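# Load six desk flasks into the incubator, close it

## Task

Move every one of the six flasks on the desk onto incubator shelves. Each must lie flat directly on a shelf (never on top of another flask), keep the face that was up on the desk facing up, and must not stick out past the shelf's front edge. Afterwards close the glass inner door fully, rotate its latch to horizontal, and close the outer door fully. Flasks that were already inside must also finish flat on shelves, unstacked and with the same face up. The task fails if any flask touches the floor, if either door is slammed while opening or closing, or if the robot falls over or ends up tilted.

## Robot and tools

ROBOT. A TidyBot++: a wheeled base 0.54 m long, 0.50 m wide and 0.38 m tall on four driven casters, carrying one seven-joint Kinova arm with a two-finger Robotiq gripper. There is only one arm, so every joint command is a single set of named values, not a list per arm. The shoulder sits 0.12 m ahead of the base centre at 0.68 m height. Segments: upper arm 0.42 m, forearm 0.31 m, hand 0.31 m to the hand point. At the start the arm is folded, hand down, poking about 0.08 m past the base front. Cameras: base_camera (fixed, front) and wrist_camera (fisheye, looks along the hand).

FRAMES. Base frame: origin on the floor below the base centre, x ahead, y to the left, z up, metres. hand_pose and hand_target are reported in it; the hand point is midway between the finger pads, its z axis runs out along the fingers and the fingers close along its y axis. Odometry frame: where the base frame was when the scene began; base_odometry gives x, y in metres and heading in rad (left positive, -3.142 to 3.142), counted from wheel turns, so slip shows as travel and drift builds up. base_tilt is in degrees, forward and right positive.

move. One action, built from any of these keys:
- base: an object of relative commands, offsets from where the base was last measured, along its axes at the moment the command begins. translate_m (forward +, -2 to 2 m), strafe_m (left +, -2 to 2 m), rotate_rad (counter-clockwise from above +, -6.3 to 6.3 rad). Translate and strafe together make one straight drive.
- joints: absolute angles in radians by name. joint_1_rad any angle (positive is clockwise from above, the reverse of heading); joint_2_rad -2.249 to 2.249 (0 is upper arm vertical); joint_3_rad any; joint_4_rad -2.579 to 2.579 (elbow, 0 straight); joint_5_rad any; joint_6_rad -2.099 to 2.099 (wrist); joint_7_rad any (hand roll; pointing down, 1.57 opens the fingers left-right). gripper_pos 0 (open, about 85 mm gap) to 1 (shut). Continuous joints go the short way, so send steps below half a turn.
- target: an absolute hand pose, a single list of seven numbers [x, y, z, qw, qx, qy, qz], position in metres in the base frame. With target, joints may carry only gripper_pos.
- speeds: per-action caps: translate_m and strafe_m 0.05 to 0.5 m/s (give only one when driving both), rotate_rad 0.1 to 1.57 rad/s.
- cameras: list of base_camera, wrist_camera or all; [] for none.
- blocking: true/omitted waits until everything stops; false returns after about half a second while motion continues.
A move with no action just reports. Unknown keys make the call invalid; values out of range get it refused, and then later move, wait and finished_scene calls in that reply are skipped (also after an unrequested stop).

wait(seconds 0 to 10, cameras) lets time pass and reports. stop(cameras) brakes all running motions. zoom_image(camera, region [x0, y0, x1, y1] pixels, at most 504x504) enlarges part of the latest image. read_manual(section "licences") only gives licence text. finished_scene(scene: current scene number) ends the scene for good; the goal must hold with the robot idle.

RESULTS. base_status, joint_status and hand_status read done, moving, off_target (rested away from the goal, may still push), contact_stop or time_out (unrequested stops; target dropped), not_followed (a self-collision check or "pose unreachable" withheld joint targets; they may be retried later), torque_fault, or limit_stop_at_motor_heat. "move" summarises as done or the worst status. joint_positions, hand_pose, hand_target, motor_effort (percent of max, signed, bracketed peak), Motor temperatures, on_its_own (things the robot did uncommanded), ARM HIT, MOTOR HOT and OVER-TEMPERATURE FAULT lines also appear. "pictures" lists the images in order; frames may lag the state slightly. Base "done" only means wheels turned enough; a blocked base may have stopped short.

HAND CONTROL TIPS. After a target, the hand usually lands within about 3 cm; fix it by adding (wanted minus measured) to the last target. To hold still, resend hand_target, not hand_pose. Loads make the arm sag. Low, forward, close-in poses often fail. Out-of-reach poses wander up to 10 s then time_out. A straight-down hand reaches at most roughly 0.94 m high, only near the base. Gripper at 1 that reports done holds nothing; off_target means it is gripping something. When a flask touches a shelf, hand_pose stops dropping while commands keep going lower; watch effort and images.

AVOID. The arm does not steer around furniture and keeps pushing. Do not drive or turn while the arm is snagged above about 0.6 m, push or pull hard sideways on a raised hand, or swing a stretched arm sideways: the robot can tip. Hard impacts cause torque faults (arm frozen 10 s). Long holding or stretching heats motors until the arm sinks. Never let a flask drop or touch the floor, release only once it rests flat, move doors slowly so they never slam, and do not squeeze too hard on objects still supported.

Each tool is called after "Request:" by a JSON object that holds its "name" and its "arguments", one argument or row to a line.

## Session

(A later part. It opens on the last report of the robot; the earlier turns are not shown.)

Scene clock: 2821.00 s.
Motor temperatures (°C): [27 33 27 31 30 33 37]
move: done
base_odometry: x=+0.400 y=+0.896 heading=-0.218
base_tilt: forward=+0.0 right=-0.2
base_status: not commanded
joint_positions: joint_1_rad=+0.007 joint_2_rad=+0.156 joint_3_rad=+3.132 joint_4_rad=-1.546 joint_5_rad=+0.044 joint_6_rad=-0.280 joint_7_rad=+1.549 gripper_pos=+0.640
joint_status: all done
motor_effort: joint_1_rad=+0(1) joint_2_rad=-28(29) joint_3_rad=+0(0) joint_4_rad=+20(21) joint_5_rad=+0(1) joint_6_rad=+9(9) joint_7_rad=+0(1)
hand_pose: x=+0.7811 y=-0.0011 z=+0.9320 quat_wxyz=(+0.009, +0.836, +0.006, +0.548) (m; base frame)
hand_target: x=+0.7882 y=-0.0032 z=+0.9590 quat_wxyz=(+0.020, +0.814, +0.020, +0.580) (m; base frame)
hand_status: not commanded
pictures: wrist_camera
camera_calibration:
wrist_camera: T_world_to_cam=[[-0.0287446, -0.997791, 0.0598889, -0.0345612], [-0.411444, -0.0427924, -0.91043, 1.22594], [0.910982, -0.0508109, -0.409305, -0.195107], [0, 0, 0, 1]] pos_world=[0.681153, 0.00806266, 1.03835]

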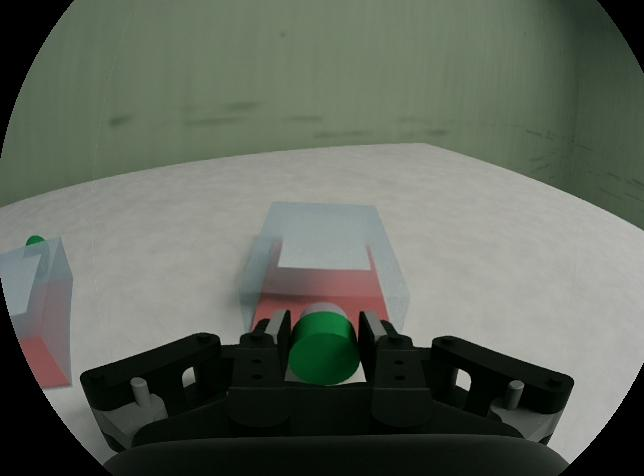

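Request:
{"name": "move", "arguments": {
  "joints": {"gripper_pos": 0.74},
  "cameras": []
}}

Request:
{"name": "move", "arguments": {
  "joints": {"gripper_pos": 0.85},
  "cameras": ["wrist_camera"]
}}

Request:
{"name": "move", "arguments": {
  "joints": {"joint_1_rad": 0.01, "joint_2_rad": 0.03, "joint_3_rad": 3.135, "joint_4_rad": -1.54, "joint_5_rad": 0.03, "joint_6_rad": -0.213, "joint_7_rad": 1.6},
  "cameras": ["wrist_camera"]
}}

Scene clock: 2827.63 s.
Motor temperatures (°C): [27 33 27 31 30 33 37]
move: off_target
base_odometry: x=+0.400 y=+0.896 heading=-0.218
base_tilt: forward=+0.0 right=-0.2
base_status: not commanded
joint_positions: joint_1_rad=+0.007 joint_2_rad=+0.155 joint_3_rad=+3.132 joint_4_rad=-1.546 joint_5_rad=+0.044 joint_6_rad=-0.280 joint_7_rad=+1.549 gripper_pos=+0.693
joint_status: gripper_pos off_target (ended at +0.693, target +0.740)
motor_effort: joint_1_rad=+0(1) joint_2_rad=-27(28) joint_3_rad=+0(0) joint_4_rad=+21(21) joint_5_rad=+0(1) joint_6_rad=+8(8) joint_7_rad=-1(1)
hand_pose: x=+0.7811 y=-0.0011 z=+0.9323 quat_wxyz=(+0.009, +0.836, +0.006, +0.548) (m; base frame)
hand_target: x=+0.7882 y=-0.0032 z=+0.9590 quat_wxyz=(+0.020, +0.814, +0.020, +0.580) (m; base frame)
hand_status: not commanded
pictures: none
No camera images: "cameras" was empty.

Scene clock: 2828.17 s.
Motor temperatures (°C): [27 33 27 31 30 33 37]
move: off_target
base_odometry: x=+0.400 y=+0.896 heading=-0.218
base_tilt: forward=+0.0 right=-0.1
base_status: not commanded
joint_positions: joint_1_rad=+0.007 joint_2_rad=+0.155 joint_3_rad=+3.132 joint_4_rad=-1.546 joint_5_rad=+0.044 joint_6_rad=-0.280 joint_7_rad=+1.549 gripper_pos=+0.693
joint_status: gripper_pos off_target (ended at +0.693, target +0.850)
motor_effort: joint_1_rad=-1(1) joint_2_rad=-27(28) joint_3_rad=+0(1) joint_4_rad=+20(21) joint_5_rad=+0(1) joint_6_rad=+8(8) joint_7_rad=+0(1)
hand_pose: x=+0.7811 y=-0.0011 z=+0.9323 quat_wxyz=(+0.009, +0.836, +0.006, +0.548) (m; base frame)
hand_target: x=+0.7882 y=-0.0032 z=+0.9590 quat_wxyz=(+0.020, +0.814, +0.020, +0.580) (m; base frame)
hand_status: not commanded
pictures: wrist_camera
camera_calibration:
wrist_camera: T_world_to_cam=[[-0.028784, -0.997791, 0.0598741, -0.0345309], [-0.41087, -0.0427947, -0.910689, 1.226], [0.911239, -0.0508138, -0.408731, -0.195795], [0, 0, 0, 1]] pos_world=[0.68115, 0.00806268, 1.03855]

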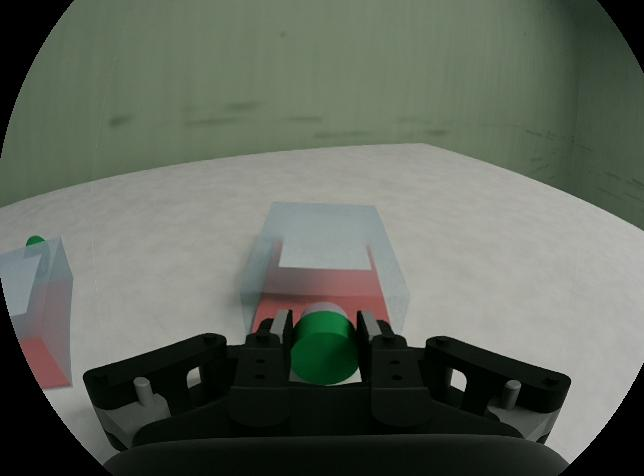

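Scene clock: 2829.23 s.
Motor temperatures (°C): [27 33 27 31 30 33 37]
move: done
base_odometry: x=+0.400 y=+0.896 heading=-0.218
base_tilt: forward=+0.0 right=-0.2
base_status: not commanded
joint_positions: joint_1_rad=+0.007 joint_2_rad=+0.039 joint_3_rad=+3.132 joint_4_rad=-1.546 joint_5_rad=+0.044 joint_6_rad=-0.279 joint_7_rad=+1.549 gripper_pos=+0.693
joint_status: all done
motor_effort: joint_1_rad=+0(1) joint_2_rad=-24(33) joint_3_rad=+0(1) joint_4_rad=+22(23) joint_5_rad=+0(2) joint_6_rad=+10(10) joint_7_rad=+0(2)
hand_pose: x=+0.7475 y=-0.0009 z=+1.0077 quat_wxyz=(+0.010, +0.803, +0.006, +0.596) (m; base frame)
hand_target: x=+0.7502 y=-0.0028 z=+1.0371 quat_wxyz=(+0.022, +0.778, +0.019, +0.628) (m; base frame)
hand_status: not commanded
pictures: wrist_camera
camera_calibration:
wrist_camera: T_world_to_cam=[[-0.0356431, -0.997745, 0.0568659, -0.0316392], [-0.302007, -0.0434877, -0.952313, 1.24146], [0.952639, -0.0511173, -0.299776, -0.274952], [0, 0, 0, 1]] pos_world=[0.635731, 0.00836543, 1.10163]

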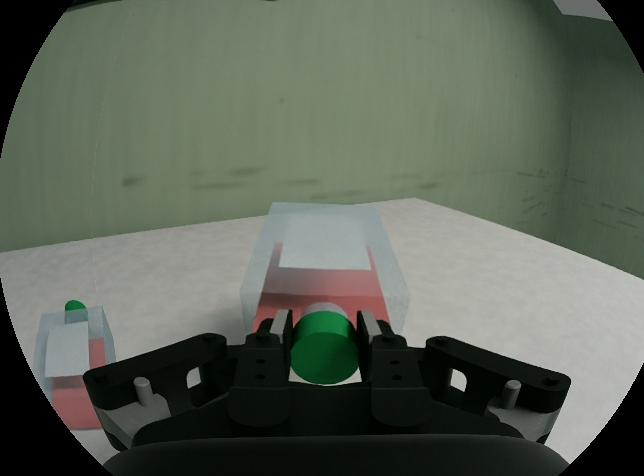

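Request:
{"name": "move", "arguments": {
  "base": {"translate_m": -0.3},
  "speeds": {"translate_m": 0.25},
  "cameras": []
}}

Request:
{"name": "move", "arguments": {
  "base": {"translate_m": 0.292, "strafe_m": -1.718, "rotate_rad": -1.027},
  "speeds": {"translate_m": 0.4, "rotate_rad": 0.4},
  "joints": {"joint_1_rad": 0.01, "joint_2_rad": 0.24, "joint_3_rad": 3.135, "joint_4_rad": -1.755, "joint_5_rad": 0.03, "joint_6_rad": 0.103, "joint_7_rad": 1.6},
  "cameras": ["base_camera", "wrist_camera"]
}}

Request:
{"name": "zoom_image", "arguments": {
  "camera": "base_camera",
  "region": [100, 110, 300, 210]
}}

Request:
{"name": "zoom_image", "arguments": {
  "camera": "base_camera",
  "region": [400, 110, 600, 210]
}}

Scene clock: 2853.13 s.
Motor temperatures (°C): [27 33 27 31 30 33 37]
move: done
base_odometry: x=+0.107 y=+0.961 heading=-0.218
base_tilt: forward=+0.0 right=-0.2
base_status: done
joint_positions: joint_1_rad=+0.007 joint_2_rad=+0.038 joint_3_rad=+3.132 joint_4_rad=-1.546 joint_5_rad=+0.044 joint_6_rad=-0.279 joint_7_rad=+1.549 gripper_pos=+0.693
joint_status: not commanded
motor_effort: joint_1_rad=-1(2) joint_2_rad=-24(28) joint_3_rad=+0(1) joint_4_rad=+22(23) joint_5_rad=+0(1) joint_6_rad=+10(10) joint_7_rad=+0(1)
hand_pose: x=+0.7474 y=-0.0009 z=+1.0079 quat_wxyz=(+0.010, +0.803, +0.006, +0.596) (m; base frame)
hand_target: x=+0.7502 y=-0.0028 z=+1.0371 quat_wxyz=(+0.022, +0.778, +0.019, +0.628) (m; base frame)
hand_status: not commanded
pictures: none
No camera images: "cameras" was empty.

Scene clock: 2858.67 s.
Motor temperatures (°C): [27 33 27 31 30 33 37]
move: done
base_odometry: x=+0.020 y=-0.780 heading=-1.246
base_tilt: forward=+0.0 right=-0.2
base_status: done
joint_positions: joint_1_rad=+0.011 joint_2_rad=+0.253 joint_3_rad=+3.134 joint_4_rad=-1.746 joint_5_rad=+0.044 joint_6_rad=+0.020 joint_7_rad=+1.549 gripper_pos=+0.694
joint_status: all done
motor_effort: joint_1_rad=+0(5) joint_2_rad=-31(35) joint_3_rad=+0(4) joint_4_rad=+20(22) joint_5_rad=-1(1) joint_6_rad=+9(11) joint_7_rad=+0(1)
hand_pose: x=+0.7958 y=-0.0009 z=+0.8348 quat_wxyz=(+0.006, +0.836, +0.008, +0.549) (m; base frame)
hand_target: x=+0.8008 y=-0.0004 z=+0.8628 quat_wxyz=(+0.016, +0.811, +0.023, +0.585) (m; base frame)
hand_status: not commanded
pictures: base_camera, wrist_camera
camera_calibration:
wrist_camera: T_world_to_cam=[[-0.0221942, -0.998202, 0.0556875, -0.0298321], [-0.408884, -0.0417667, -0.91163, 1.14254], [0.912316, -0.0430026, -0.407222, -0.251127], [0, 0, 0, 1]] pos_world=[0.69561, 0.00714235, 0.940966]

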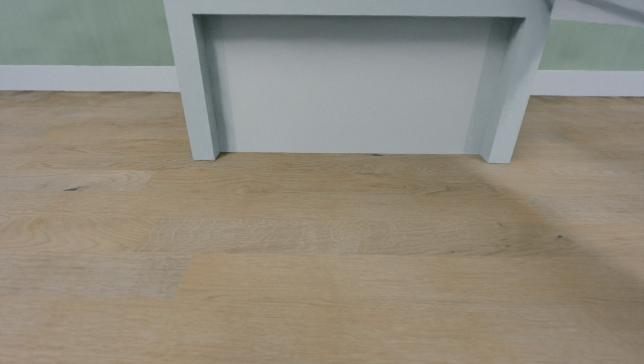

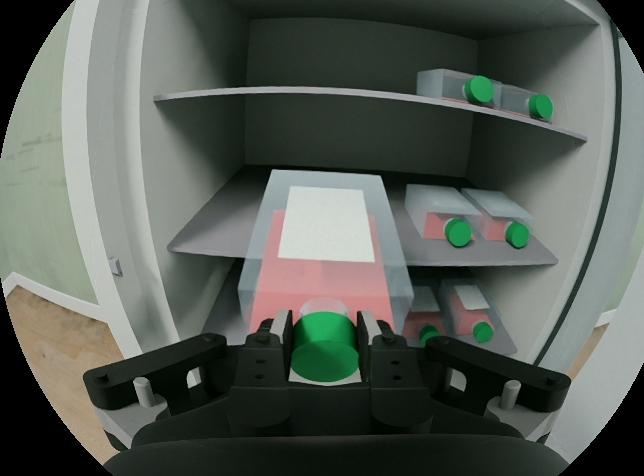

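Scaled by 2.520.

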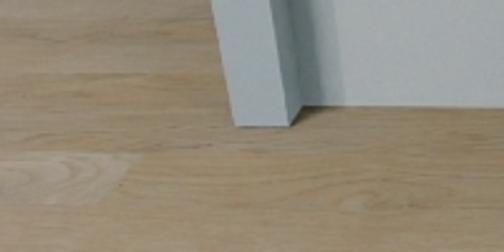

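Scaled by 2.520.

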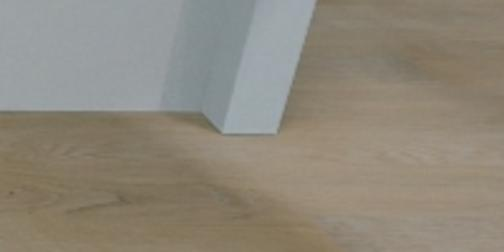

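Request:
{"name": "move", "arguments": {
  "base": {"rotate_rad": -0.014, "strafe_m": -0.02, "translate_m": 0.08},
  "speeds": {"translate_m": 0.15},
  "cameras": []
}}

Request:
{"name": "move", "arguments": {
  "base": {"translate_m": 0.215},
  "speeds": {"translate_m": 0.15},
  "cameras": ["wrist_camera"]
}}

Scene clock: 2869.63 s.
Motor temperatures (°C): [27 33 27 31 30 33 37]
move: done
base_odometry: x=+0.026 y=-0.862 heading=-1.260
base_tilt: forward=+0.0 right=-0.2
base_status: done
joint_positions: joint_1_rad=+0.010 joint_2_rad=+0.252 joint_3_rad=+3.134 joint_4_rad=-1.747 joint_5_rad=+0.044 joint_6_rad=+0.021 joint_7_rad=+1.549 gripper_pos=+0.694
joint_status: not commanded
motor_effort: joint_1_rad=-1(3) joint_2_rad=-31(34) joint_3_rad=+0(3) joint_4_rad=+20(21) joint_5_rad=+0(1) joint_6_rad=+9(10) joint_7_rad=+0(1)
hand_pose: x=+0.7958 y=-0.0003 z=+0.8356 quat_wxyz=(+0.006, +0.835, +0.008, +0.550) (m; base frame)
hand_target: x=+0.8008 y=-0.0004 z=+0.8628 quat_wxyz=(+0.016, +0.811, +0.023, +0.585) (m; base frame)
hand_status: not commanded
pictures: none
No camera images: "cameras" was empty.

Scene clock: 2871.73 s.
Motor temperatures (°C): [27 33 27 31 30 33 37]
move: done
base_odometry: x=+0.092 y=-1.067 heading=-1.260
base_tilt: forward=+0.0 right=-0.2
base_status: done
joint_positions: joint_1_rad=+0.010 joint_2_rad=+0.252 joint_3_rad=+3.134 joint_4_rad=-1.747 joint_5_rad=+0.044 joint_6_rad=+0.021 joint_7_rad=+1.549 gripper_pos=+0.694
joint_status: not commanded
motor_effort: joint_1_rad=+0(1) joint_2_rad=-31(34) joint_3_rad=+0(1) joint_4_rad=+20(21) joint_5_rad=-1(1) joint_6_rad=+9(10) joint_7_rad=+0(1)
hand_pose: x=+0.7957 y=-0.0003 z=+0.8360 quat_wxyz=(+0.006, +0.835, +0.008, +0.550) (m; base frame)
hand_target: x=+0.8008 y=-0.0004 z=+0.8628 quat_wxyz=(+0.016, +0.811, +0.023, +0.585) (m; base frame)
hand_status: not commanded
pictures: wrist_camera
camera_calibration:
wrist_camera: T_world_to_cam=[[-0.0213397, -0.998223, 0.0556443, -0.0298463], [-0.406773, -0.0421731, -0.912555, 1.14262], [0.91328, -0.0421082, -0.40515, -0.252988], [0, 0, 0, 1]] pos_world=[0.695197, 0.00774159, 0.941864]

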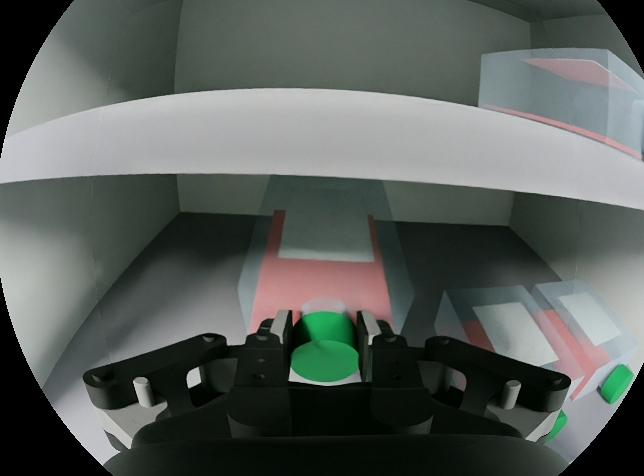

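Request:
{"name": "zoom_image", "arguments": {
  "camera": "wrist_camera",
  "region": [200, 150, 450, 400]
}}

Scaled by 2.016.

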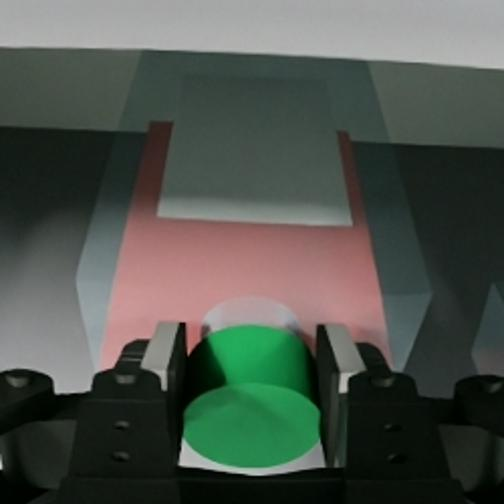

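Request:
{"name": "move", "arguments": {
  "base": {"translate_m": -0.033},
  "speeds": {"translate_m": 0.1},
  "cameras": []
}}

Request:
{"name": "move", "arguments": {
  "joints": {"joint_1_rad": 0.01, "joint_2_rad": 0.256, "joint_3_rad": 3.135, "joint_4_rad": -1.64, "joint_5_rad": 0.03, "joint_6_rad": -0.28, "joint_7_rad": 1.6},
  "cameras": ["wrist_camera"]
}}

Scene clock: 2963.00 s.
Motor temperatures (°C): [27 33 27 31 30 33 37]
move: done
base_odometry: x=+0.082 y=-1.036 heading=-1.260
base_tilt: forward=+0.0 right=-0.2
base_status: done
joint_positions: joint_1_rad=+0.010 joint_2_rad=+0.251 joint_3_rad=+3.134 joint_4_rad=-1.747 joint_5_rad=+0.044 joint_6_rad=+0.022 joint_7_rad=+1.549 gripper_pos=+0.694
joint_status: not commanded
motor_effort: joint_1_rad=+0(1) joint_2_rad=-31(35) joint_3_rad=+0(1) joint_4_rad=+21(21) joint_5_rad=-1(1) joint_6_rad=+9(10) joint_7_rad=-1(1)
hand_pose: x=+0.7956 y=-0.0003 z=+0.8367 quat_wxyz=(+0.006, +0.835, +0.008, +0.550) (m; base frame)
hand_target: x=+0.8008 y=-0.0004 z=+0.8628 quat_wxyz=(+0.016, +0.811, +0.023, +0.585) (m; base frame)
hand_status: not commanded
pictures: none
No camera images: "cameras" was empty.

Scene clock: 2963.97 s.
Motor temperatures (°C): [27 33 27 31 30 33 37]
move: done
base_odometry: x=+0.082 y=-1.036 heading=-1.260
base_tilt: forward=+0.1 right=-0.2
base_status: not commanded
joint_positions: joint_1_rad=+0.010 joint_2_rad=+0.251 joint_3_rad=+3.134 joint_4_rad=-1.664 joint_5_rad=+0.044 joint_6_rad=-0.207 joint_7_rad=+1.549 gripper_pos=+0.694
joint_status: all done
motor_effort: joint_1_rad=+0(1) joint_2_rad=-32(33) joint_3_rad=+0(1) joint_4_rad=+20(21) joint_5_rad=+0(1) joint_6_rad=+9(10) joint_7_rad=+0(1)
hand_pose: x=+0.7844 y=-0.0034 z=+0.8202 quat_wxyz=(+0.009, +0.873, +0.006, +0.488) (m; base frame)
hand_target: x=+0.7794 y=-0.0038 z=+0.8114 quat_wxyz=(+0.017, +0.885, +0.022, +0.464) (m; base frame)
hand_status: not commanded
pictures: wrist_camera
camera_calibration:
wrist_camera: T_world_to_cam=[[-0.0217868, -0.997821, 0.0622745, -0.0374028], [-0.534897, -0.0409904, -0.843922, 1.16775], [0.844636, -0.0516968, -0.532839, -0.090649], [0, 0, 0, 1]] pos_world=[0.700379, 0.00585914, 0.939521]

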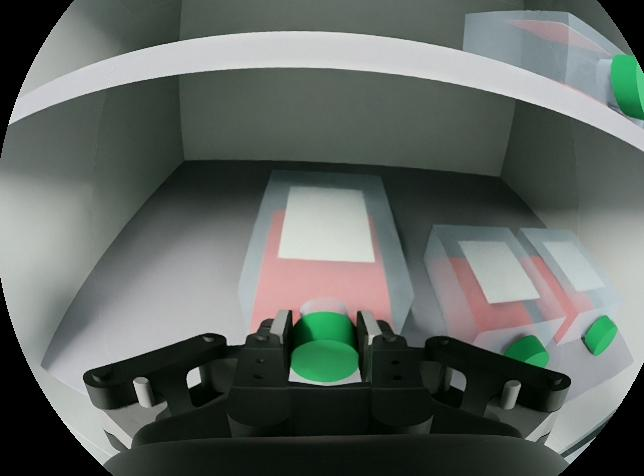

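Request:
{"name": "move", "arguments": {
  "joints": {"joint_1_rad": 0.01, "joint_2_rad": 0.27, "joint_3_rad": 3.135, "joint_4_rad": -1.71, "joint_5_rad": 0.03, "joint_6_rad": -0.085, "joint_7_rad": 1.6},
  "cameras": []
}}

Request:
{"name": "move", "arguments": {
  "joints": {"joint_1_rad": 0.01, "joint_2_rad": 0.28, "joint_3_rad": 3.135, "joint_4_rad": -1.731, "joint_5_rad": 0.03, "joint_6_rad": -0.054, "joint_7_rad": 1.6},
  "cameras": ["wrist_camera"]
}}

Scene clock: 2982.70 s.
Motor temperatures (°C): [27 33 27 31 30 33 37]
move: done
base_odometry: x=+0.082 y=-1.036 heading=-1.260
base_tilt: forward=+0.1 right=-0.2
base_status: not commanded
joint_positions: joint_1_rad=+0.010 joint_2_rad=+0.266 joint_3_rad=+3.134 joint_4_rad=-1.700 joint_5_rad=+0.044 joint_6_rad=-0.132 joint_7_rad=+1.549 gripper_pos=+0.694
joint_status: all done
motor_effort: joint_1_rad=+0(1) joint_2_rad=-32(33) joint_3_rad=+0(1) joint_4_rad=+20(21) joint_5_rad=+0(2) joint_6_rad=+9(9) joint_7_rad=-1(1)
hand_pose: x=+0.7887 y=-0.0024 z=+0.8102 quat_wxyz=(+0.008, +0.867, +0.007, +0.498) (m; base frame)
hand_target: x=+0.7936 y=-0.0021 z=+0.8146 quat_wxyz=(+0.016, +0.858, +0.023, +0.512) (m; base frame)
hand_status: not commanded
pictures: none
No camera images: "cameras" was empty.

Scene clock: 2983.43 s.
Motor temperatures (°C): [27 33 27 31 30 33 37]
move: done
base_odometry: x=+0.082 y=-1.036 heading=-1.260
base_tilt: forward=+0.0 right=-0.2
base_status: not commanded
joint_positions: joint_1_rad=+0.010 joint_2_rad=+0.276 joint_3_rad=+3.134 joint_4_rad=-1.718 joint_5_rad=+0.044 joint_6_rad=-0.118 joint_7_rad=+1.549 gripper_pos=+0.694
joint_status: all done
motor_effort: joint_1_rad=+0(1) joint_2_rad=-32(33) joint_3_rad=+0(1) joint_4_rad=+20(21) joint_5_rad=-1(1) joint_6_rad=+9(9) joint_7_rad=-1(1)
hand_pose: x=+0.7871 y=-0.0022 z=+0.7975 quat_wxyz=(+0.007, +0.870, +0.007, +0.493) (m; base frame)
hand_target: x=+0.7936 y=-0.0018 z=+0.8046 quat_wxyz=(+0.016, +0.858, +0.023, +0.512) (m; base frame)
hand_status: not commanded
pictures: wrist_camera
camera_calibration:
wrist_camera: T_world_to_cam=[[-0.0189285, -0.997998, 0.060352, -0.0354567], [-0.525548, -0.0414195, -0.849755, 1.14737], [0.850554, -0.0478024, -0.523711, -0.116857], [0, 0, 0, 1]] pos_world=[0.701721, 0.00655191, 0.915927]

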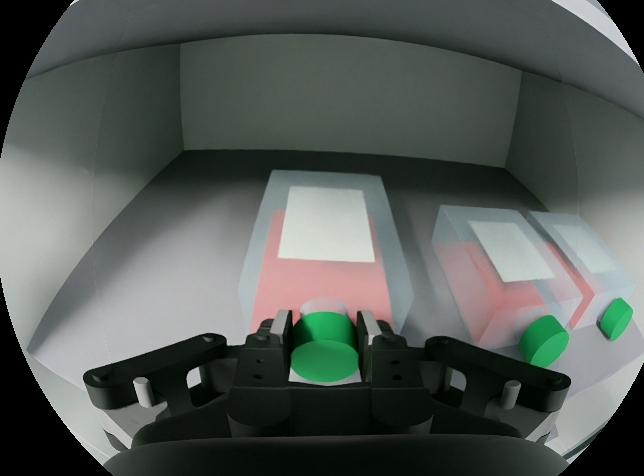

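Request:
{"name": "move", "arguments": {
  "joints": {"joint_1_rad": 0.01, "joint_2_rad": 0.287, "joint_3_rad": 3.135, "joint_4_rad": -1.74, "joint_5_rad": 0.03, "joint_6_rad": -0.04, "joint_7_rad": 1.6},
  "cameras": []
}}

Request:
{"name": "move", "arguments": {
  "joints": {"joint_1_rad": 0.01, "joint_2_rad": 0.293, "joint_3_rad": 3.135, "joint_4_rad": -1.748, "joint_5_rad": 0.03, "joint_6_rad": -0.032, "joint_7_rad": 1.6},
  "cameras": ["wrist_camera"]
}}

Scene clock: 2991.10 s.
Motor temperatures (°C): [27 33 27 31 30 33 37]
move: done
base_odometry: x=+0.082 y=-1.036 heading=-1.260
base_tilt: forward=+0.1 right=-0.2
base_status: not commanded
joint_positions: joint_1_rad=+0.010 joint_2_rad=+0.282 joint_3_rad=+3.134 joint_4_rad=-1.725 joint_5_rad=+0.044 joint_6_rad=-0.111 joint_7_rad=+1.549 gripper_pos=+0.694
joint_status: all done
motor_effort: joint_1_rad=+0(1) joint_2_rad=-32(33) joint_3_rad=+0(1) joint_4_rad=+20(21) joint_5_rad=+0(1) joint_6_rad=+9(9) joint_7_rad=+0(1)
hand_pose: x=+0.7868 y=-0.0021 z=+0.7916 quat_wxyz=(+0.007, +0.872, +0.007, +0.490) (m; base frame)
hand_target: x=+0.7940 y=-0.0017 z=+0.7987 quat_wxyz=(+0.016, +0.859, +0.023, +0.512) (m; base frame)
hand_status: not commanded
pictures: none
No camera images: "cameras" was empty.

Scene clock: 2991.67 s.
Motor temperatures (°C): [27 33 27 31 30 33 37]
move: done
base_odometry: x=+0.082 y=-1.036 heading=-1.260
base_tilt: forward=+0.0 right=-0.2
base_status: not commanded
joint_positions: joint_1_rad=+0.010 joint_2_rad=+0.287 joint_3_rad=+3.134 joint_4_rad=-1.732 joint_5_rad=+0.044 joint_6_rad=-0.107 joint_7_rad=+1.549 gripper_pos=+0.694
joint_status: all done
motor_effort: joint_1_rad=-1(1) joint_2_rad=-33(33) joint_3_rad=+0(1) joint_4_rad=+20(21) joint_5_rad=+1(2) joint_6_rad=+9(9) joint_7_rad=+1(1)
hand_pose: x=+0.7859 y=-0.0020 z=+0.7849 quat_wxyz=(+0.007, +0.874, +0.007, +0.486) (m; base frame)
hand_target: x=+0.7935 y=-0.0016 z=+0.7924 quat_wxyz=(+0.016, +0.860, +0.023, +0.509) (m; base frame)
hand_status: not commanded
pictures: wrist_camera
camera_calibration:
wrist_camera: T_world_to_cam=[[-0.01751, -0.998026, 0.0603132, -0.0356209], [-0.538218, -0.0414284, -0.841787, 1.13968], [0.842624, -0.0472014, -0.53643, -0.106221], [0, 0, 0, 1]] pos_world=[0.702274, 0.00665061, 0.904532]

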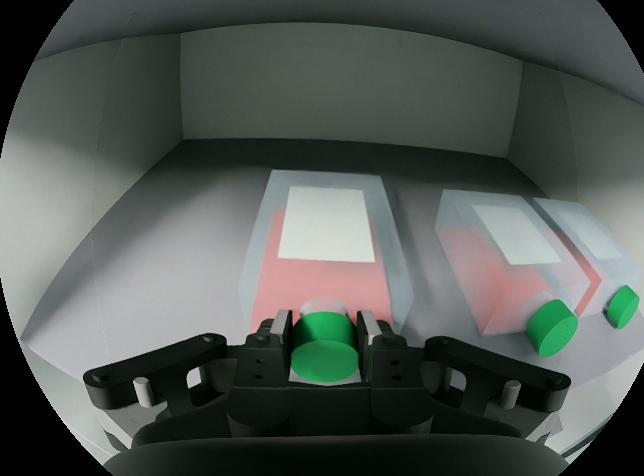

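Request:
{"name": "move", "arguments": {
  "joints": {"joint_1_rad": 0.01, "joint_2_rad": 0.299, "joint_3_rad": 3.135, "joint_4_rad": -1.754, "joint_5_rad": 0.03, "joint_6_rad": -0.022, "joint_7_rad": 1.6},
  "cameras": []
}}

Request:
{"name": "move", "arguments": {
  "joints": {"joint_1_rad": 0.01, "joint_2_rad": 0.305, "joint_3_rad": 3.135, "joint_4_rad": -1.76, "joint_5_rad": 0.03, "joint_6_rad": -0.014, "joint_7_rad": 1.6},
  "cameras": ["wrist_camera"]
}}

Scene clock: 3001.97 s.
Motor temperatures (°C): [27 33 27 31 30 33 37]
move: done
base_odometry: x=+0.082 y=-1.036 heading=-1.260
base_tilt: forward=+0.0 right=-0.2
base_status: not commanded
joint_positions: joint_1_rad=+0.010 joint_2_rad=+0.289 joint_3_rad=+3.134 joint_4_rad=-1.736 joint_5_rad=+0.044 joint_6_rad=-0.097 joint_7_rad=+1.549 gripper_pos=+0.694
joint_status: all done
motor_effort: joint_1_rad=+0(1) joint_2_rad=-32(33) joint_3_rad=+0(1) joint_4_rad=+20(20) joint_5_rad=-1(1) joint_6_rad=+8(9) joint_7_rad=+0(1)
hand_pose: x=+0.7866 y=-0.0019 z=+0.7842 quat_wxyz=(+0.007, +0.873, +0.007, +0.488) (m; base frame)
hand_target: x=+0.7939 y=-0.0015 z=+0.7877 quat_wxyz=(+0.015, +0.861, +0.023, +0.508) (m; base frame)
hand_status: not commanded
pictures: none
No camera images: "cameras" was empty.

Scene clock: 3002.47 s.
Motor temperatures (°C): [27 33 27 31 30 33 37]
move: done
base_odometry: x=+0.082 y=-1.036 heading=-1.260
base_tilt: forward=+0.1 right=-0.1
base_status: not commanded
joint_positions: joint_1_rad=+0.010 joint_2_rad=+0.291 joint_3_rad=+3.134 joint_4_rad=-1.739 joint_5_rad=+0.044 joint_6_rad=-0.088 joint_7_rad=+1.549 gripper_pos=+0.694
joint_status: all done
motor_effort: joint_1_rad=+0(1) joint_2_rad=-31(32) joint_3_rad=+0(1) joint_4_rad=+19(19) joint_5_rad=-1(1) joint_6_rad=+8(9) joint_7_rad=+0(1)
hand_pose: x=+0.7873 y=-0.0018 z=+0.7840 quat_wxyz=(+0.007, +0.872, +0.007, +0.490) (m; base frame)
hand_target: x=+0.7940 y=-0.0015 z=+0.7826 quat_wxyz=(+0.015, +0.862, +0.023, +0.506) (m; base frame)
hand_status: not commanded
pictures: wrist_camera
camera_calibration:
wrist_camera: T_world_to_cam=[[-0.0173099, -0.998059, 0.0598218, -0.0351164], [-0.530712, -0.0415352, -0.846534, 1.13754], [0.847375, -0.0464016, -0.528963, -0.117467], [0, 0, 0, 1]] pos_world=[0.702638, 0.00674917, 0.902932]

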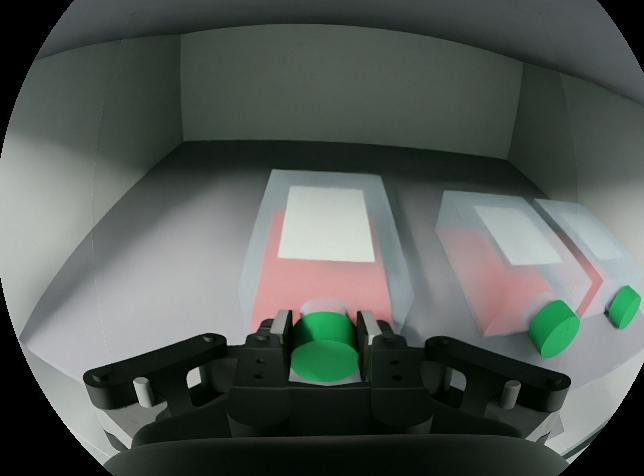

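Request:
{"name": "move", "arguments": {
  "joints": {"gripper_pos": 0.55},
  "cameras": ["wrist_camera"]
}}

Request:
{"name": "move", "arguments": {
  "joints": {"gripper_pos": 0.3},
  "cameras": ["wrist_camera"]
}}

Scene clock: 3008.13 s.
Motor temperatures (°C): [27 33 27 31 30 33 37]
move: done
base_odometry: x=+0.082 y=-1.036 heading=-1.260
base_tilt: forward=+0.0 right=-0.2
base_status: not commanded
joint_positions: joint_1_rad=+0.010 joint_2_rad=+0.294 joint_3_rad=+3.134 joint_4_rad=-1.739 joint_5_rad=+0.044 joint_6_rad=-0.088 joint_7_rad=+1.549 gripper_pos=+0.550
joint_status: all done
motor_effort: joint_1_rad=+0(1) joint_2_rad=-32(32) joint_3_rad=+0(1) joint_4_rad=+19(19) joint_5_rad=-1(1) joint_6_rad=+8(8) joint_7_rad=+0(1)
hand_pose: x=+0.7875 y=-0.0018 z=+0.7816 quat_wxyz=(+0.007, +0.873, +0.007, +0.488) (m; base frame)
hand_target: x=+0.7940 y=-0.0015 z=+0.7826 quat_wxyz=(+0.015, +0.862, +0.023, +0.506) (m; base frame)
hand_status: not commanded
pictures: wrist_camera
camera_calibration:
wrist_camera: T_world_to_cam=[[-0.0171456, -0.998063, 0.0597976, -0.0350801], [-0.533788, -0.0414333, -0.844603, 1.1366], [0.845445, -0.0464004, -0.532044, -0.114911], [0, 0, 0, 1]] pos_world=[0.703252, 0.00674886, 0.900933]

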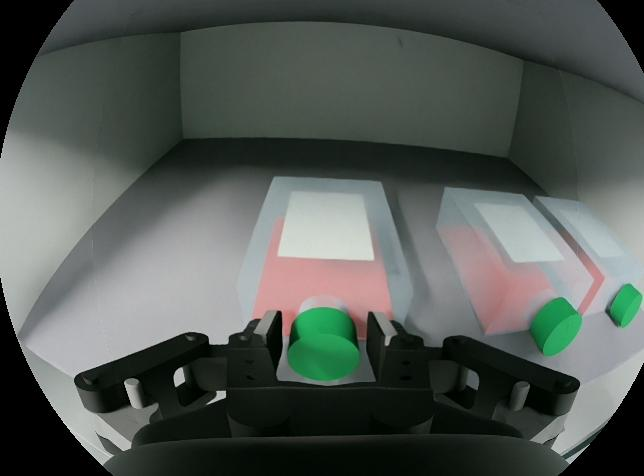

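Scene clock: 3008.80 s.
Motor temperatures (°C): [27 33 27 31 30 33 37]
move: done
base_odometry: x=+0.082 y=-1.036 heading=-1.260
base_tilt: forward=+0.1 right=-0.2
base_status: not commanded
joint_positions: joint_1_rad=+0.010 joint_2_rad=+0.294 joint_3_rad=+3.134 joint_4_rad=-1.739 joint_5_rad=+0.044 joint_6_rad=-0.088 joint_7_rad=+1.549 gripper_pos=+0.300
joint_status: all done
motor_effort: joint_1_rad=+0(1) joint_2_rad=-32(32) joint_3_rad=+0(0) joint_4_rad=+19(19) joint_5_rad=+0(1) joint_6_rad=+8(8) joint_7_rad=+0(1)
hand_pose: x=+0.7875 y=-0.0018 z=+0.7816 quat_wxyz=(+0.007, +0.873, +0.007, +0.488) (m; base frame)
hand_target: x=+0.7940 y=-0.0015 z=+0.7826 quat_wxyz=(+0.015, +0.862, +0.023, +0.506) (m; base frame)
hand_status: not commanded
pictures: wrist_camera
camera_calibration:
wrist_camera: T_world_to_cam=[[-0.0171456, -0.998063, 0.0597976, -0.0350801], [-0.533788, -0.0414333, -0.844603, 1.1366], [0.845445, -0.0464004, -0.532044, -0.114911], [0, 0, 0, 1]] pos_world=[0.703252, 0.00674886, 0.900933]

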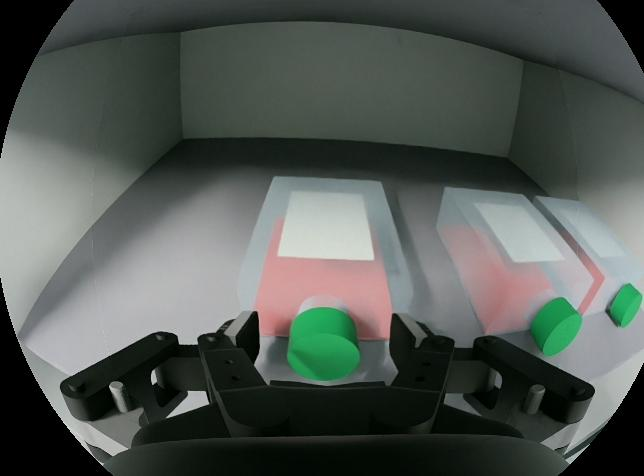

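Request:
{"name": "move", "arguments": {
  "base": {"translate_m": -0.25},
  "speeds": {"translate_m": 0.12},
  "cameras": ["wrist_camera"]
}}

Scene clock: 3015.67 s.
Motor temperatures (°C): [27 33 27 31 30 33 37]
move: done
base_odometry: x=+0.005 y=-0.798 heading=-1.260
base_tilt: forward=+0.0 right=-0.2
base_status: done
joint_positions: joint_1_rad=+0.010 joint_2_rad=+0.302 joint_3_rad=+3.134 joint_4_rad=-1.743 joint_5_rad=+0.044 joint_6_rad=-0.088 joint_7_rad=+1.549 gripper_pos=+0.300
joint_status: not commanded
motor_effort: joint_1_rad=+0(1) joint_2_rad=-31(34) joint_3_rad=+0(1) joint_4_rad=+19(20) joint_5_rad=+0(1) joint_6_rad=+8(8) joint_7_rad=-1(1)
hand_pose: x=+0.7872 y=-0.0018 z=+0.7739 quat_wxyz=(+0.007, +0.876, +0.007, +0.483) (m; base frame)
hand_target: x=+0.7940 y=-0.0015 z=+0.7826 quat_wxyz=(+0.015, +0.862, +0.023, +0.506) (m; base frame)
hand_status: not commanded
pictures: wrist_camera
camera_calibration:
wrist_camera: T_world_to_cam=[[-0.0164234, -0.998063, 0.0600015, -0.0353451], [-0.54393, -0.0414347, -0.838107, 1.1328], [0.83897, -0.0464012, -0.542196, -0.105858], [0, 0, 0, 1]] pos_world=[0.704397, 0.00674887, 0.894136]

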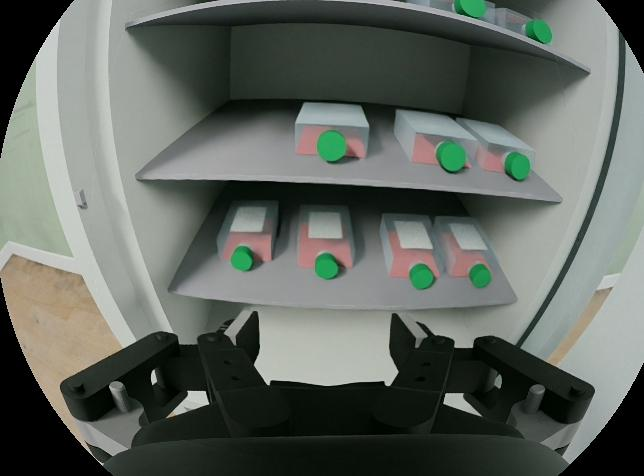

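Request:
{"name": "move", "arguments": {
  "base": {"translate_m": -1.311, "strafe_m": 0.483, "rotate_rad": 1.571},
  "speeds": {"translate_m": 0.45, "rotate_rad": 0.5},
  "joints": {"joint_1_rad": 0.01, "joint_2_rad": 0.05, "joint_3_rad": 3.135, "joint_4_rad": -1.54, "joint_5_rad": 0.03, "joint_6_rad": -0.42, "joint_7_rad": 1.6, "gripper_pos": 0.97},
  "cameras": ["wrist_camera"]
}}

Request:
{"name": "move", "arguments": {
  "joints": {"joint_1_rad": 0.01, "joint_2_rad": 0.13, "joint_3_rad": 3.135, "joint_4_rad": -1.54, "joint_5_rad": 0.03, "joint_6_rad": -0.18, "joint_7_rad": 1.6},
  "cameras": ["base_camera", "wrist_camera"]
}}

Scene clock: 3119.40 s.
Motor temperatures (°C): [27 33 27 31 30 33 37]
move: done
base_odometry: x=+0.065 y=+0.598 heading=+0.311
base_tilt: forward=+0.0 right=-0.2
base_status: done
joint_positions: joint_1_rad=+0.004 joint_2_rad=+0.053 joint_3_rad=+3.129 joint_4_rad=-1.549 joint_5_rad=+0.044 joint_6_rad=-0.337 joint_7_rad=+1.549 gripper_pos=+0.970
joint_status: all done
motor_effort: joint_1_rad=+0(5) joint_2_rad=-24(38) joint_3_rad=+0(4) joint_4_rad=+21(22) joint_5_rad=+0(2) joint_6_rad=+9(9) joint_7_rad=+0(1)
hand_pose: x=+0.7457 y=+0.0021 z=+0.9808 quat_wxyz=(+0.009, +0.824, +0.008, +0.566) (m; base frame)
hand_target: x=+0.7360 y=-0.0046 z=+0.9637 quat_wxyz=(+0.021, +0.844, +0.019, +0.536) (m; base frame)
hand_status: not commanded
pictures: wrist_camera
camera_calibration:
wrist_camera: T_world_to_cam=[[-0.0277182, -0.997849, 0.0593988, -0.0355008], [-0.370733, -0.044922, -0.927652, 1.24258], [0.928326, -0.047734, -0.368691, -0.195507], [0, 0, 0, 1]] pos_world=[0.641174, 0.0110623, 1.08271]

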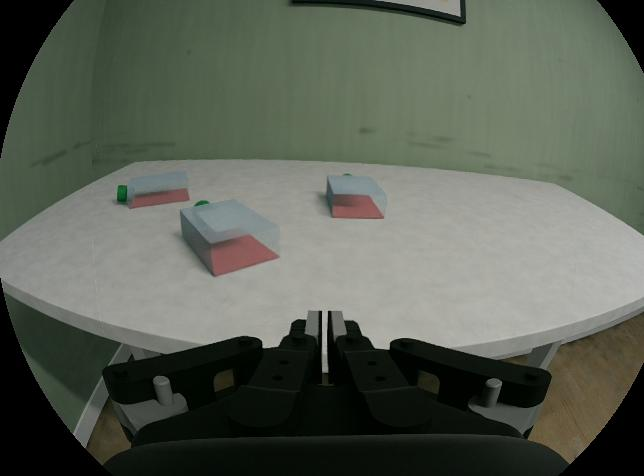

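Scene clock: 3120.37 s.
Motor temperatures (°C): [27 33 27 31 30 33 37]
move: done
base_odometry: x=+0.065 y=+0.598 heading=+0.311
base_tilt: forward=+0.0 right=-0.2
base_status: not commanded
joint_positions: joint_1_rad=+0.004 joint_2_rad=+0.129 joint_3_rad=+3.129 joint_4_rad=-1.549 joint_5_rad=+0.044 joint_6_rad=-0.229 joint_7_rad=+1.549 gripper_pos=+0.970
joint_status: all done
motor_effort: joint_1_rad=+0(1) joint_2_rad=-27(30) joint_3_rad=+0(1) joint_4_rad=+21(22) joint_5_rad=-1(1) joint_6_rad=+9(9) joint_7_rad=+0(1)
hand_pose: x=+0.7796 y=+0.0036 z=+0.9631 quat_wxyz=(+0.007, +0.815, +0.009, +0.579) (m; base frame)
hand_target: x=+0.7855 y=-0.0029 z=+0.9821 quat_wxyz=(+0.020, +0.798, +0.020, +0.602) (m; base frame)
hand_status: not commanded
pictures: base_camera, wrist_camera
camera_calibration:
wrist_camera: T_world_to_cam=[[-0.0249287, -0.998065, 0.0569556, -0.0319859], [-0.341046, -0.0450647, -0.938966, 1.22645], [0.939716, -0.0428317, -0.339263, -0.270677], [0, 0, 0, 1]] pos_world=[0.671838, 0.0117519, 1.06158]

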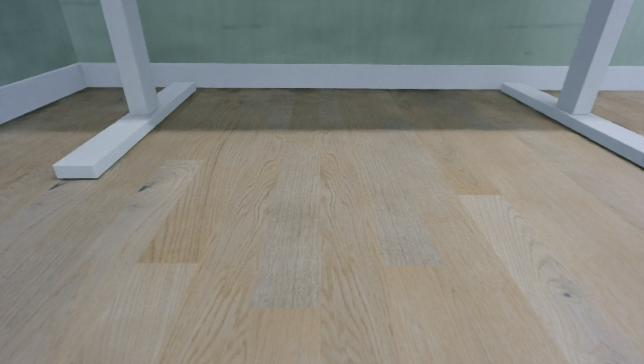

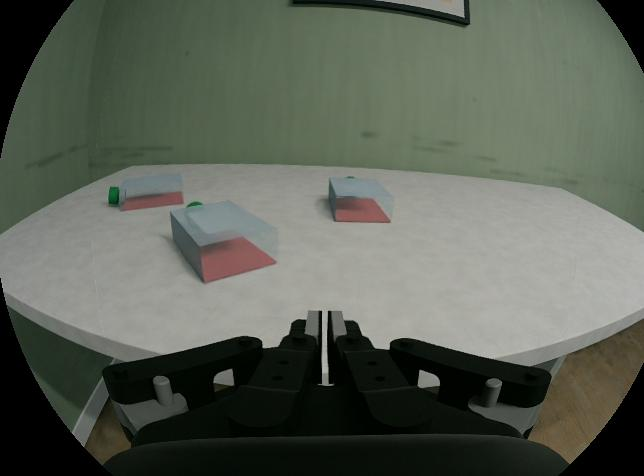

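Request:
{"name": "move", "arguments": {
  "base": {"translate_m": 0.324, "strafe_m": 0.01},
  "speeds": {"translate_m": 0.2},
  "cameras": []
}}

Request:
{"name": "move", "arguments": {
  "joints": {"joint_1_rad": 0.01, "joint_2_rad": 0.165, "joint_3_rad": 3.135, "joint_4_rad": -1.54, "joint_5_rad": 0.03, "joint_6_rad": -0.18, "joint_7_rad": 1.6},
  "cameras": ["wrist_camera"]
}}

Scene clock: 3151.00 s.
Motor temperatures (°C): [27 33 27 31 30 33 37]
move: done
base_odometry: x=+0.370 y=+0.707 heading=+0.312
base_tilt: forward=+0.0 right=-0.2
base_status: done
joint_positions: joint_1_rad=+0.004 joint_2_rad=+0.134 joint_3_rad=+3.129 joint_4_rad=-1.548 joint_5_rad=+0.044 joint_6_rad=-0.229 joint_7_rad=+1.549 gripper_pos=+0.970
joint_status: not commanded
motor_effort: joint_1_rad=-1(1) joint_2_rad=-28(30) joint_3_rad=+0(1) joint_4_rad=+21(22) joint_5_rad=+0(1) joint_6_rad=+9(9) joint_7_rad=+0(1)
hand_pose: x=+0.7808 y=+0.0035 z=+0.9601 quat_wxyz=(+0.007, +0.816, +0.009, +0.577) (m; base frame)
hand_target: x=+0.7855 y=-0.0029 z=+0.9821 quat_wxyz=(+0.020, +0.798, +0.020, +0.602) (m; base frame)
hand_status: not commanded
pictures: none
No camera images: "cameras" was empty.

Scene clock: 3151.80 s.
Motor temperatures (°C): [27 33 27 31 30 33 37]
move: done
base_odometry: x=+0.370 y=+0.707 heading=+0.312
base_tilt: forward=+0.1 right=-0.2
base_status: not commanded
joint_positions: joint_1_rad=+0.004 joint_2_rad=+0.160 joint_3_rad=+3.129 joint_4_rad=-1.548 joint_5_rad=+0.044 joint_6_rad=-0.229 joint_7_rad=+1.549 gripper_pos=+0.970
joint_status: all done
motor_effort: joint_1_rad=+0(1) joint_2_rad=-28(30) joint_3_rad=+0(1) joint_4_rad=+21(23) joint_5_rad=+0(2) joint_6_rad=+9(9) joint_7_rad=-1(1)
hand_pose: x=+0.7878 y=+0.0035 z=+0.9429 quat_wxyz=(+0.007, +0.824, +0.009, +0.567) (m; base frame)
hand_target: x=+0.7956 y=-0.0030 z=+0.9586 quat_wxyz=(+0.020, +0.809, +0.020, +0.587) (m; base frame)
hand_status: not commanded
pictures: wrist_camera
camera_calibration:
wrist_camera: T_world_to_cam=[[-0.023221, -0.99807, 0.057597, -0.0325743], [-0.369426, -0.0449682, -0.928171, 1.22248], [0.92897, -0.0428309, -0.367669, -0.250048], [0, 0, 0, 1]] pos_world=[0.683147, 0.0117516, 1.04461]

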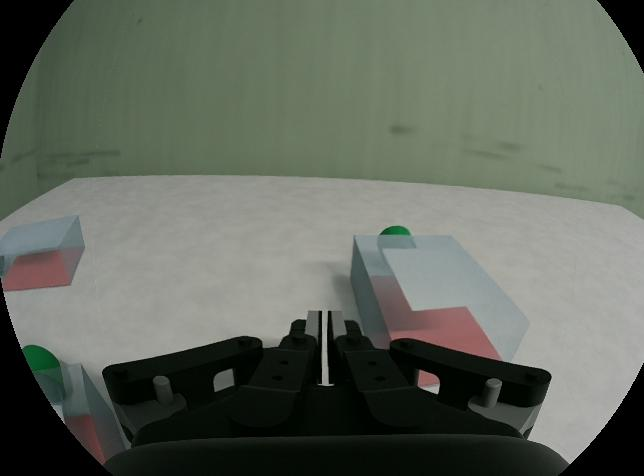

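Request:
{"name": "move", "arguments": {

}}

Scene clock: 3200.87 s.
Motor temperatures (°C): [27 33 27 31 30 33 37]
base_odometry: x=+0.370 y=+0.707 heading=+0.312
base_tilt: forward=+0.0 right=-0.2
base_status: not commanded
joint_positions: joint_1_rad=+0.004 joint_2_rad=+0.160 joint_3_rad=+3.129 joint_4_rad=-1.548 joint_5_rad=+0.044 joint_6_rad=-0.229 joint_7_rad=+1.549 gripper_pos=+0.970
joint_status: all done
motor_effort: joint_1_rad=+0(1) joint_2_rad=-27(30) joint_3_rad=+0(1) joint_4_rad=+21(23) joint_5_rad=+0(2) joint_6_rad=+9(9) joint_7_rad=+0(1)
hand_pose: x=+0.7878 y=+0.0035 z=+0.9429 quat_wxyz=(+0.007, +0.824, +0.009, +0.567) (m; base frame)
hand_target: x=+0.7956 y=-0.0030 z=+0.9586 quat_wxyz=(+0.020, +0.809, +0.020, +0.587) (m; base frame)
hand_status: not commanded
pictures: base_camera, wrist_camera
camera_calibration:
wrist_camera: T_world_to_cam=[[-0.023221, -0.99807, 0.057597, -0.0325743], [-0.369426, -0.0449682, -0.928171, 1.22248], [0.92897, -0.0428309, -0.367669, -0.250048], [0, 0, 0, 1]] pos_world=[0.683147, 0.0117516, 1.04461]

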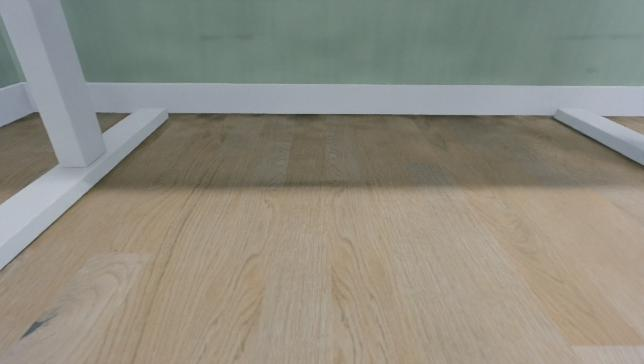

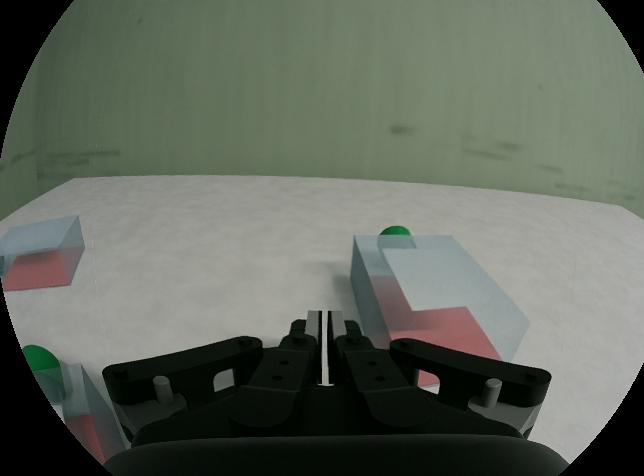

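Request:
{"name": "move", "arguments": {
  "base": {"strafe_m": -0.07},
  "speeds": {"strafe_m": 0.08},
  "cameras": ["wrist_camera"]
}}

Request:
{"name": "move", "arguments": {
  "base": {"strafe_m": -0.035, "translate_m": 0.004},
  "speeds": {"strafe_m": 0.07},
  "cameras": ["wrist_camera"]
}}

Scene clock: 3207.80 s.
Motor temperatures (°C): [27 33 27 31 30 33 37]
move: done
base_odometry: x=+0.392 y=+0.641 heading=+0.312
base_tilt: forward=+0.0 right=-0.2
base_status: done
joint_positions: joint_1_rad=+0.005 joint_2_rad=+0.160 joint_3_rad=+3.129 joint_4_rad=-1.548 joint_5_rad=+0.044 joint_6_rad=-0.229 joint_7_rad=+1.549 gripper_pos=+0.970
joint_status: not commanded
motor_effort: joint_1_rad=+0(3) joint_2_rad=-28(30) joint_3_rad=+0(2) joint_4_rad=+21(21) joint_5_rad=+0(1) joint_6_rad=+8(9) joint_7_rad=+0(1)
hand_pose: x=+0.7879 y=+0.0024 z=+0.9429 quat_wxyz=(+0.007, +0.824, +0.008, +0.567) (m; base frame)
hand_target: x=+0.7956 y=-0.0030 z=+0.9586 quat_wxyz=(+0.020, +0.809, +0.020, +0.587) (m; base frame)
hand_status: not commanded
pictures: wrist_camera
camera_calibration:
wrist_camera: T_world_to_cam=[[-0.0249841, -0.998019, 0.0577455, -0.0325212], [-0.369519, -0.044453, -0.928159, 1.22249], [0.928887, -0.0445273, -0.367676, -0.250017], [0, 0, 0, 1]] pos_world=[0.683156, 0.0107538, 1.04461]

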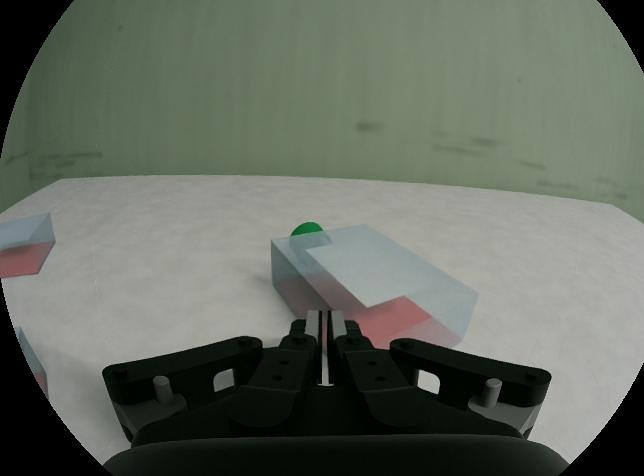

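Scene clock: 3208.83 s.
Motor temperatures (°C): [27 33 27 31 30 33 37]
move: done
base_odometry: x=+0.406 y=+0.608 heading=+0.312
base_tilt: forward=+0.0 right=-0.2
base_status: done
joint_positions: joint_1_rad=+0.006 joint_2_rad=+0.160 joint_3_rad=+3.130 joint_4_rad=-1.548 joint_5_rad=+0.044 joint_6_rad=-0.229 joint_7_rad=+1.549 gripper_pos=+0.970
joint_status: not commanded
motor_effort: joint_1_rad=+0(3) joint_2_rad=-28(30) joint_3_rad=+0(3) joint_4_rad=+21(22) joint_5_rad=+0(1) joint_6_rad=+9(9) joint_7_rad=+0(1)
hand_pose: x=+0.7879 y=+0.0008 z=+0.9429 quat_wxyz=(+0.008, +0.824, +0.007, +0.567) (m; base frame)
hand_target: x=+0.7956 y=-0.0030 z=+0.9586 quat_wxyz=(+0.020, +0.809, +0.020, +0.587) (m; base frame)
hand_status: not commanded
pictures: wrist_camera
camera_calibration:
wrist_camera: T_world_to_cam=[[-0.0272844, -0.99795, 0.0578879, -0.0322937], [-0.369625, -0.0437334, -0.928151, 1.22249], [0.92878, -0.0467208, -0.367674, -0.249989], [0, 0, 0, 1]] pos_world=[0.683168, 0.00955653, 1.04461]

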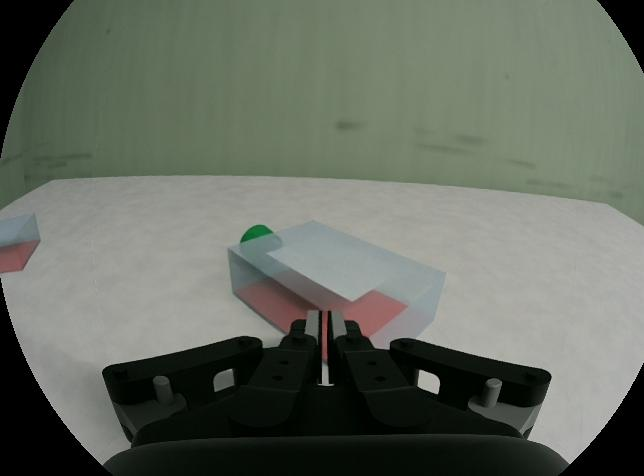

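Request:
{"name": "move", "arguments": {
  "base": {"strafe_m": -0.04, "translate_m": 0.012},
  "speeds": {"strafe_m": 0.07},
  "cameras": ["wrist_camera"]
}}

Request:
{"name": "zoom_image", "arguments": {
  "camera": "wrist_camera",
  "region": [180, 200, 480, 400]
}}

Scene clock: 3214.43 s.
Motor temperatures (°C): [27 33 27 31 30 33 37]
move: done
base_odometry: x=+0.430 y=+0.574 heading=+0.311
base_tilt: forward=+0.0 right=-0.2
base_status: done
joint_positions: joint_1_rad=+0.007 joint_2_rad=+0.160 joint_3_rad=+3.131 joint_4_rad=-1.548 joint_5_rad=+0.044 joint_6_rad=-0.229 joint_7_rad=+1.549 gripper_pos=+0.970
joint_status: not commanded
motor_effort: joint_1_rad=-1(3) joint_2_rad=-28(29) joint_3_rad=+0(2) joint_4_rad=+21(22) joint_5_rad=+0(1) joint_6_rad=+9(9) joint_7_rad=+0(1)
hand_pose: x=+0.7879 y=-0.0003 z=+0.9428 quat_wxyz=(+0.009, +0.824, +0.007, +0.567) (m; base frame)
hand_target: x=+0.7956 y=-0.0030 z=+0.9586 quat_wxyz=(+0.020, +0.809, +0.020, +0.587) (m; base frame)
hand_status: not commanded
pictures: wrist_camera
camera_calibration:
wrist_camera: T_world_to_cam=[[-0.0290721, -0.997896, 0.0579489, -0.0321237], [-0.369918, -0.0431167, -0.928063, 1.2225], [0.928609, -0.0484171, -0.367886, -0.249822], [0, 0, 0, 1]] pos_world=[0.683277, 0.0085584, 1.04451]

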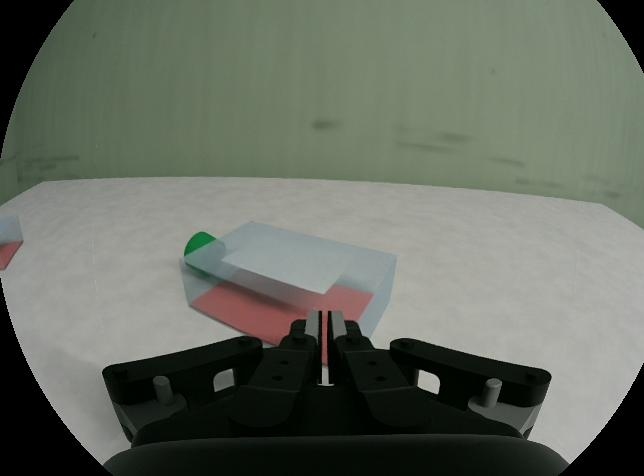

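Scaled by 1.680.

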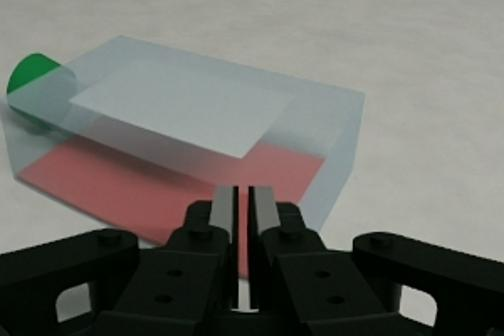

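Request:
{"name": "move", "arguments": {
  "base": {"strafe_m": -0.034, "translate_m": 0.016},
  "speeds": {"strafe_m": 0.07},
  "cameras": ["wrist_camera"]
}}

Request:
{"name": "zoom_image", "arguments": {
  "camera": "wrist_camera",
  "region": [130, 200, 430, 400]
}}

Scene clock: 3234.67 s.
Motor temperatures (°C): [27 33 27 31 30 33 37]
move: done
base_odometry: x=+0.455 y=+0.546 heading=+0.311
base_tilt: forward=+0.0 right=-0.2
base_status: done
joint_positions: joint_1_rad=+0.008 joint_2_rad=+0.161 joint_3_rad=+3.132 joint_4_rad=-1.548 joint_5_rad=+0.044 joint_6_rad=-0.229 joint_7_rad=+1.549 gripper_pos=+0.970
joint_status: not commanded
motor_effort: joint_1_rad=+0(3) joint_2_rad=-28(30) joint_3_rad=-1(2) joint_4_rad=+21(21) joint_5_rad=+0(1) joint_6_rad=+9(9) joint_7_rad=+0(1)
hand_pose: x=+0.7882 y=-0.0015 z=+0.9421 quat_wxyz=(+0.009, +0.824, +0.006, +0.566) (m; base frame)
hand_target: x=+0.7956 y=-0.0030 z=+0.9586 quat_wxyz=(+0.020, +0.809, +0.020, +0.587) (m; base frame)
hand_status: not commanded
pictures: wrist_camera
camera_calibration:
wrist_camera: T_world_to_cam=[[-0.0307785, -0.997835, 0.0581252, -0.0319966], [-0.370885, -0.0425998, -0.927701, 1.22243], [0.928169, -0.050111, -0.368771, -0.249194], [0, 0, 0, 1]] pos_world=[0.68369, 0.00766055, 1.04401]

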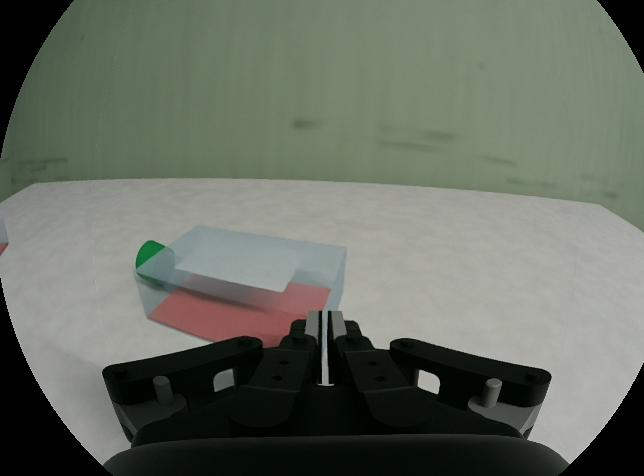

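Scaled by 1.680.

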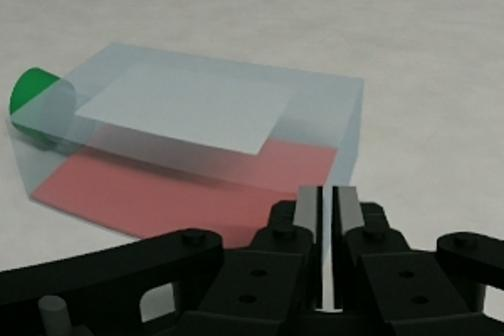

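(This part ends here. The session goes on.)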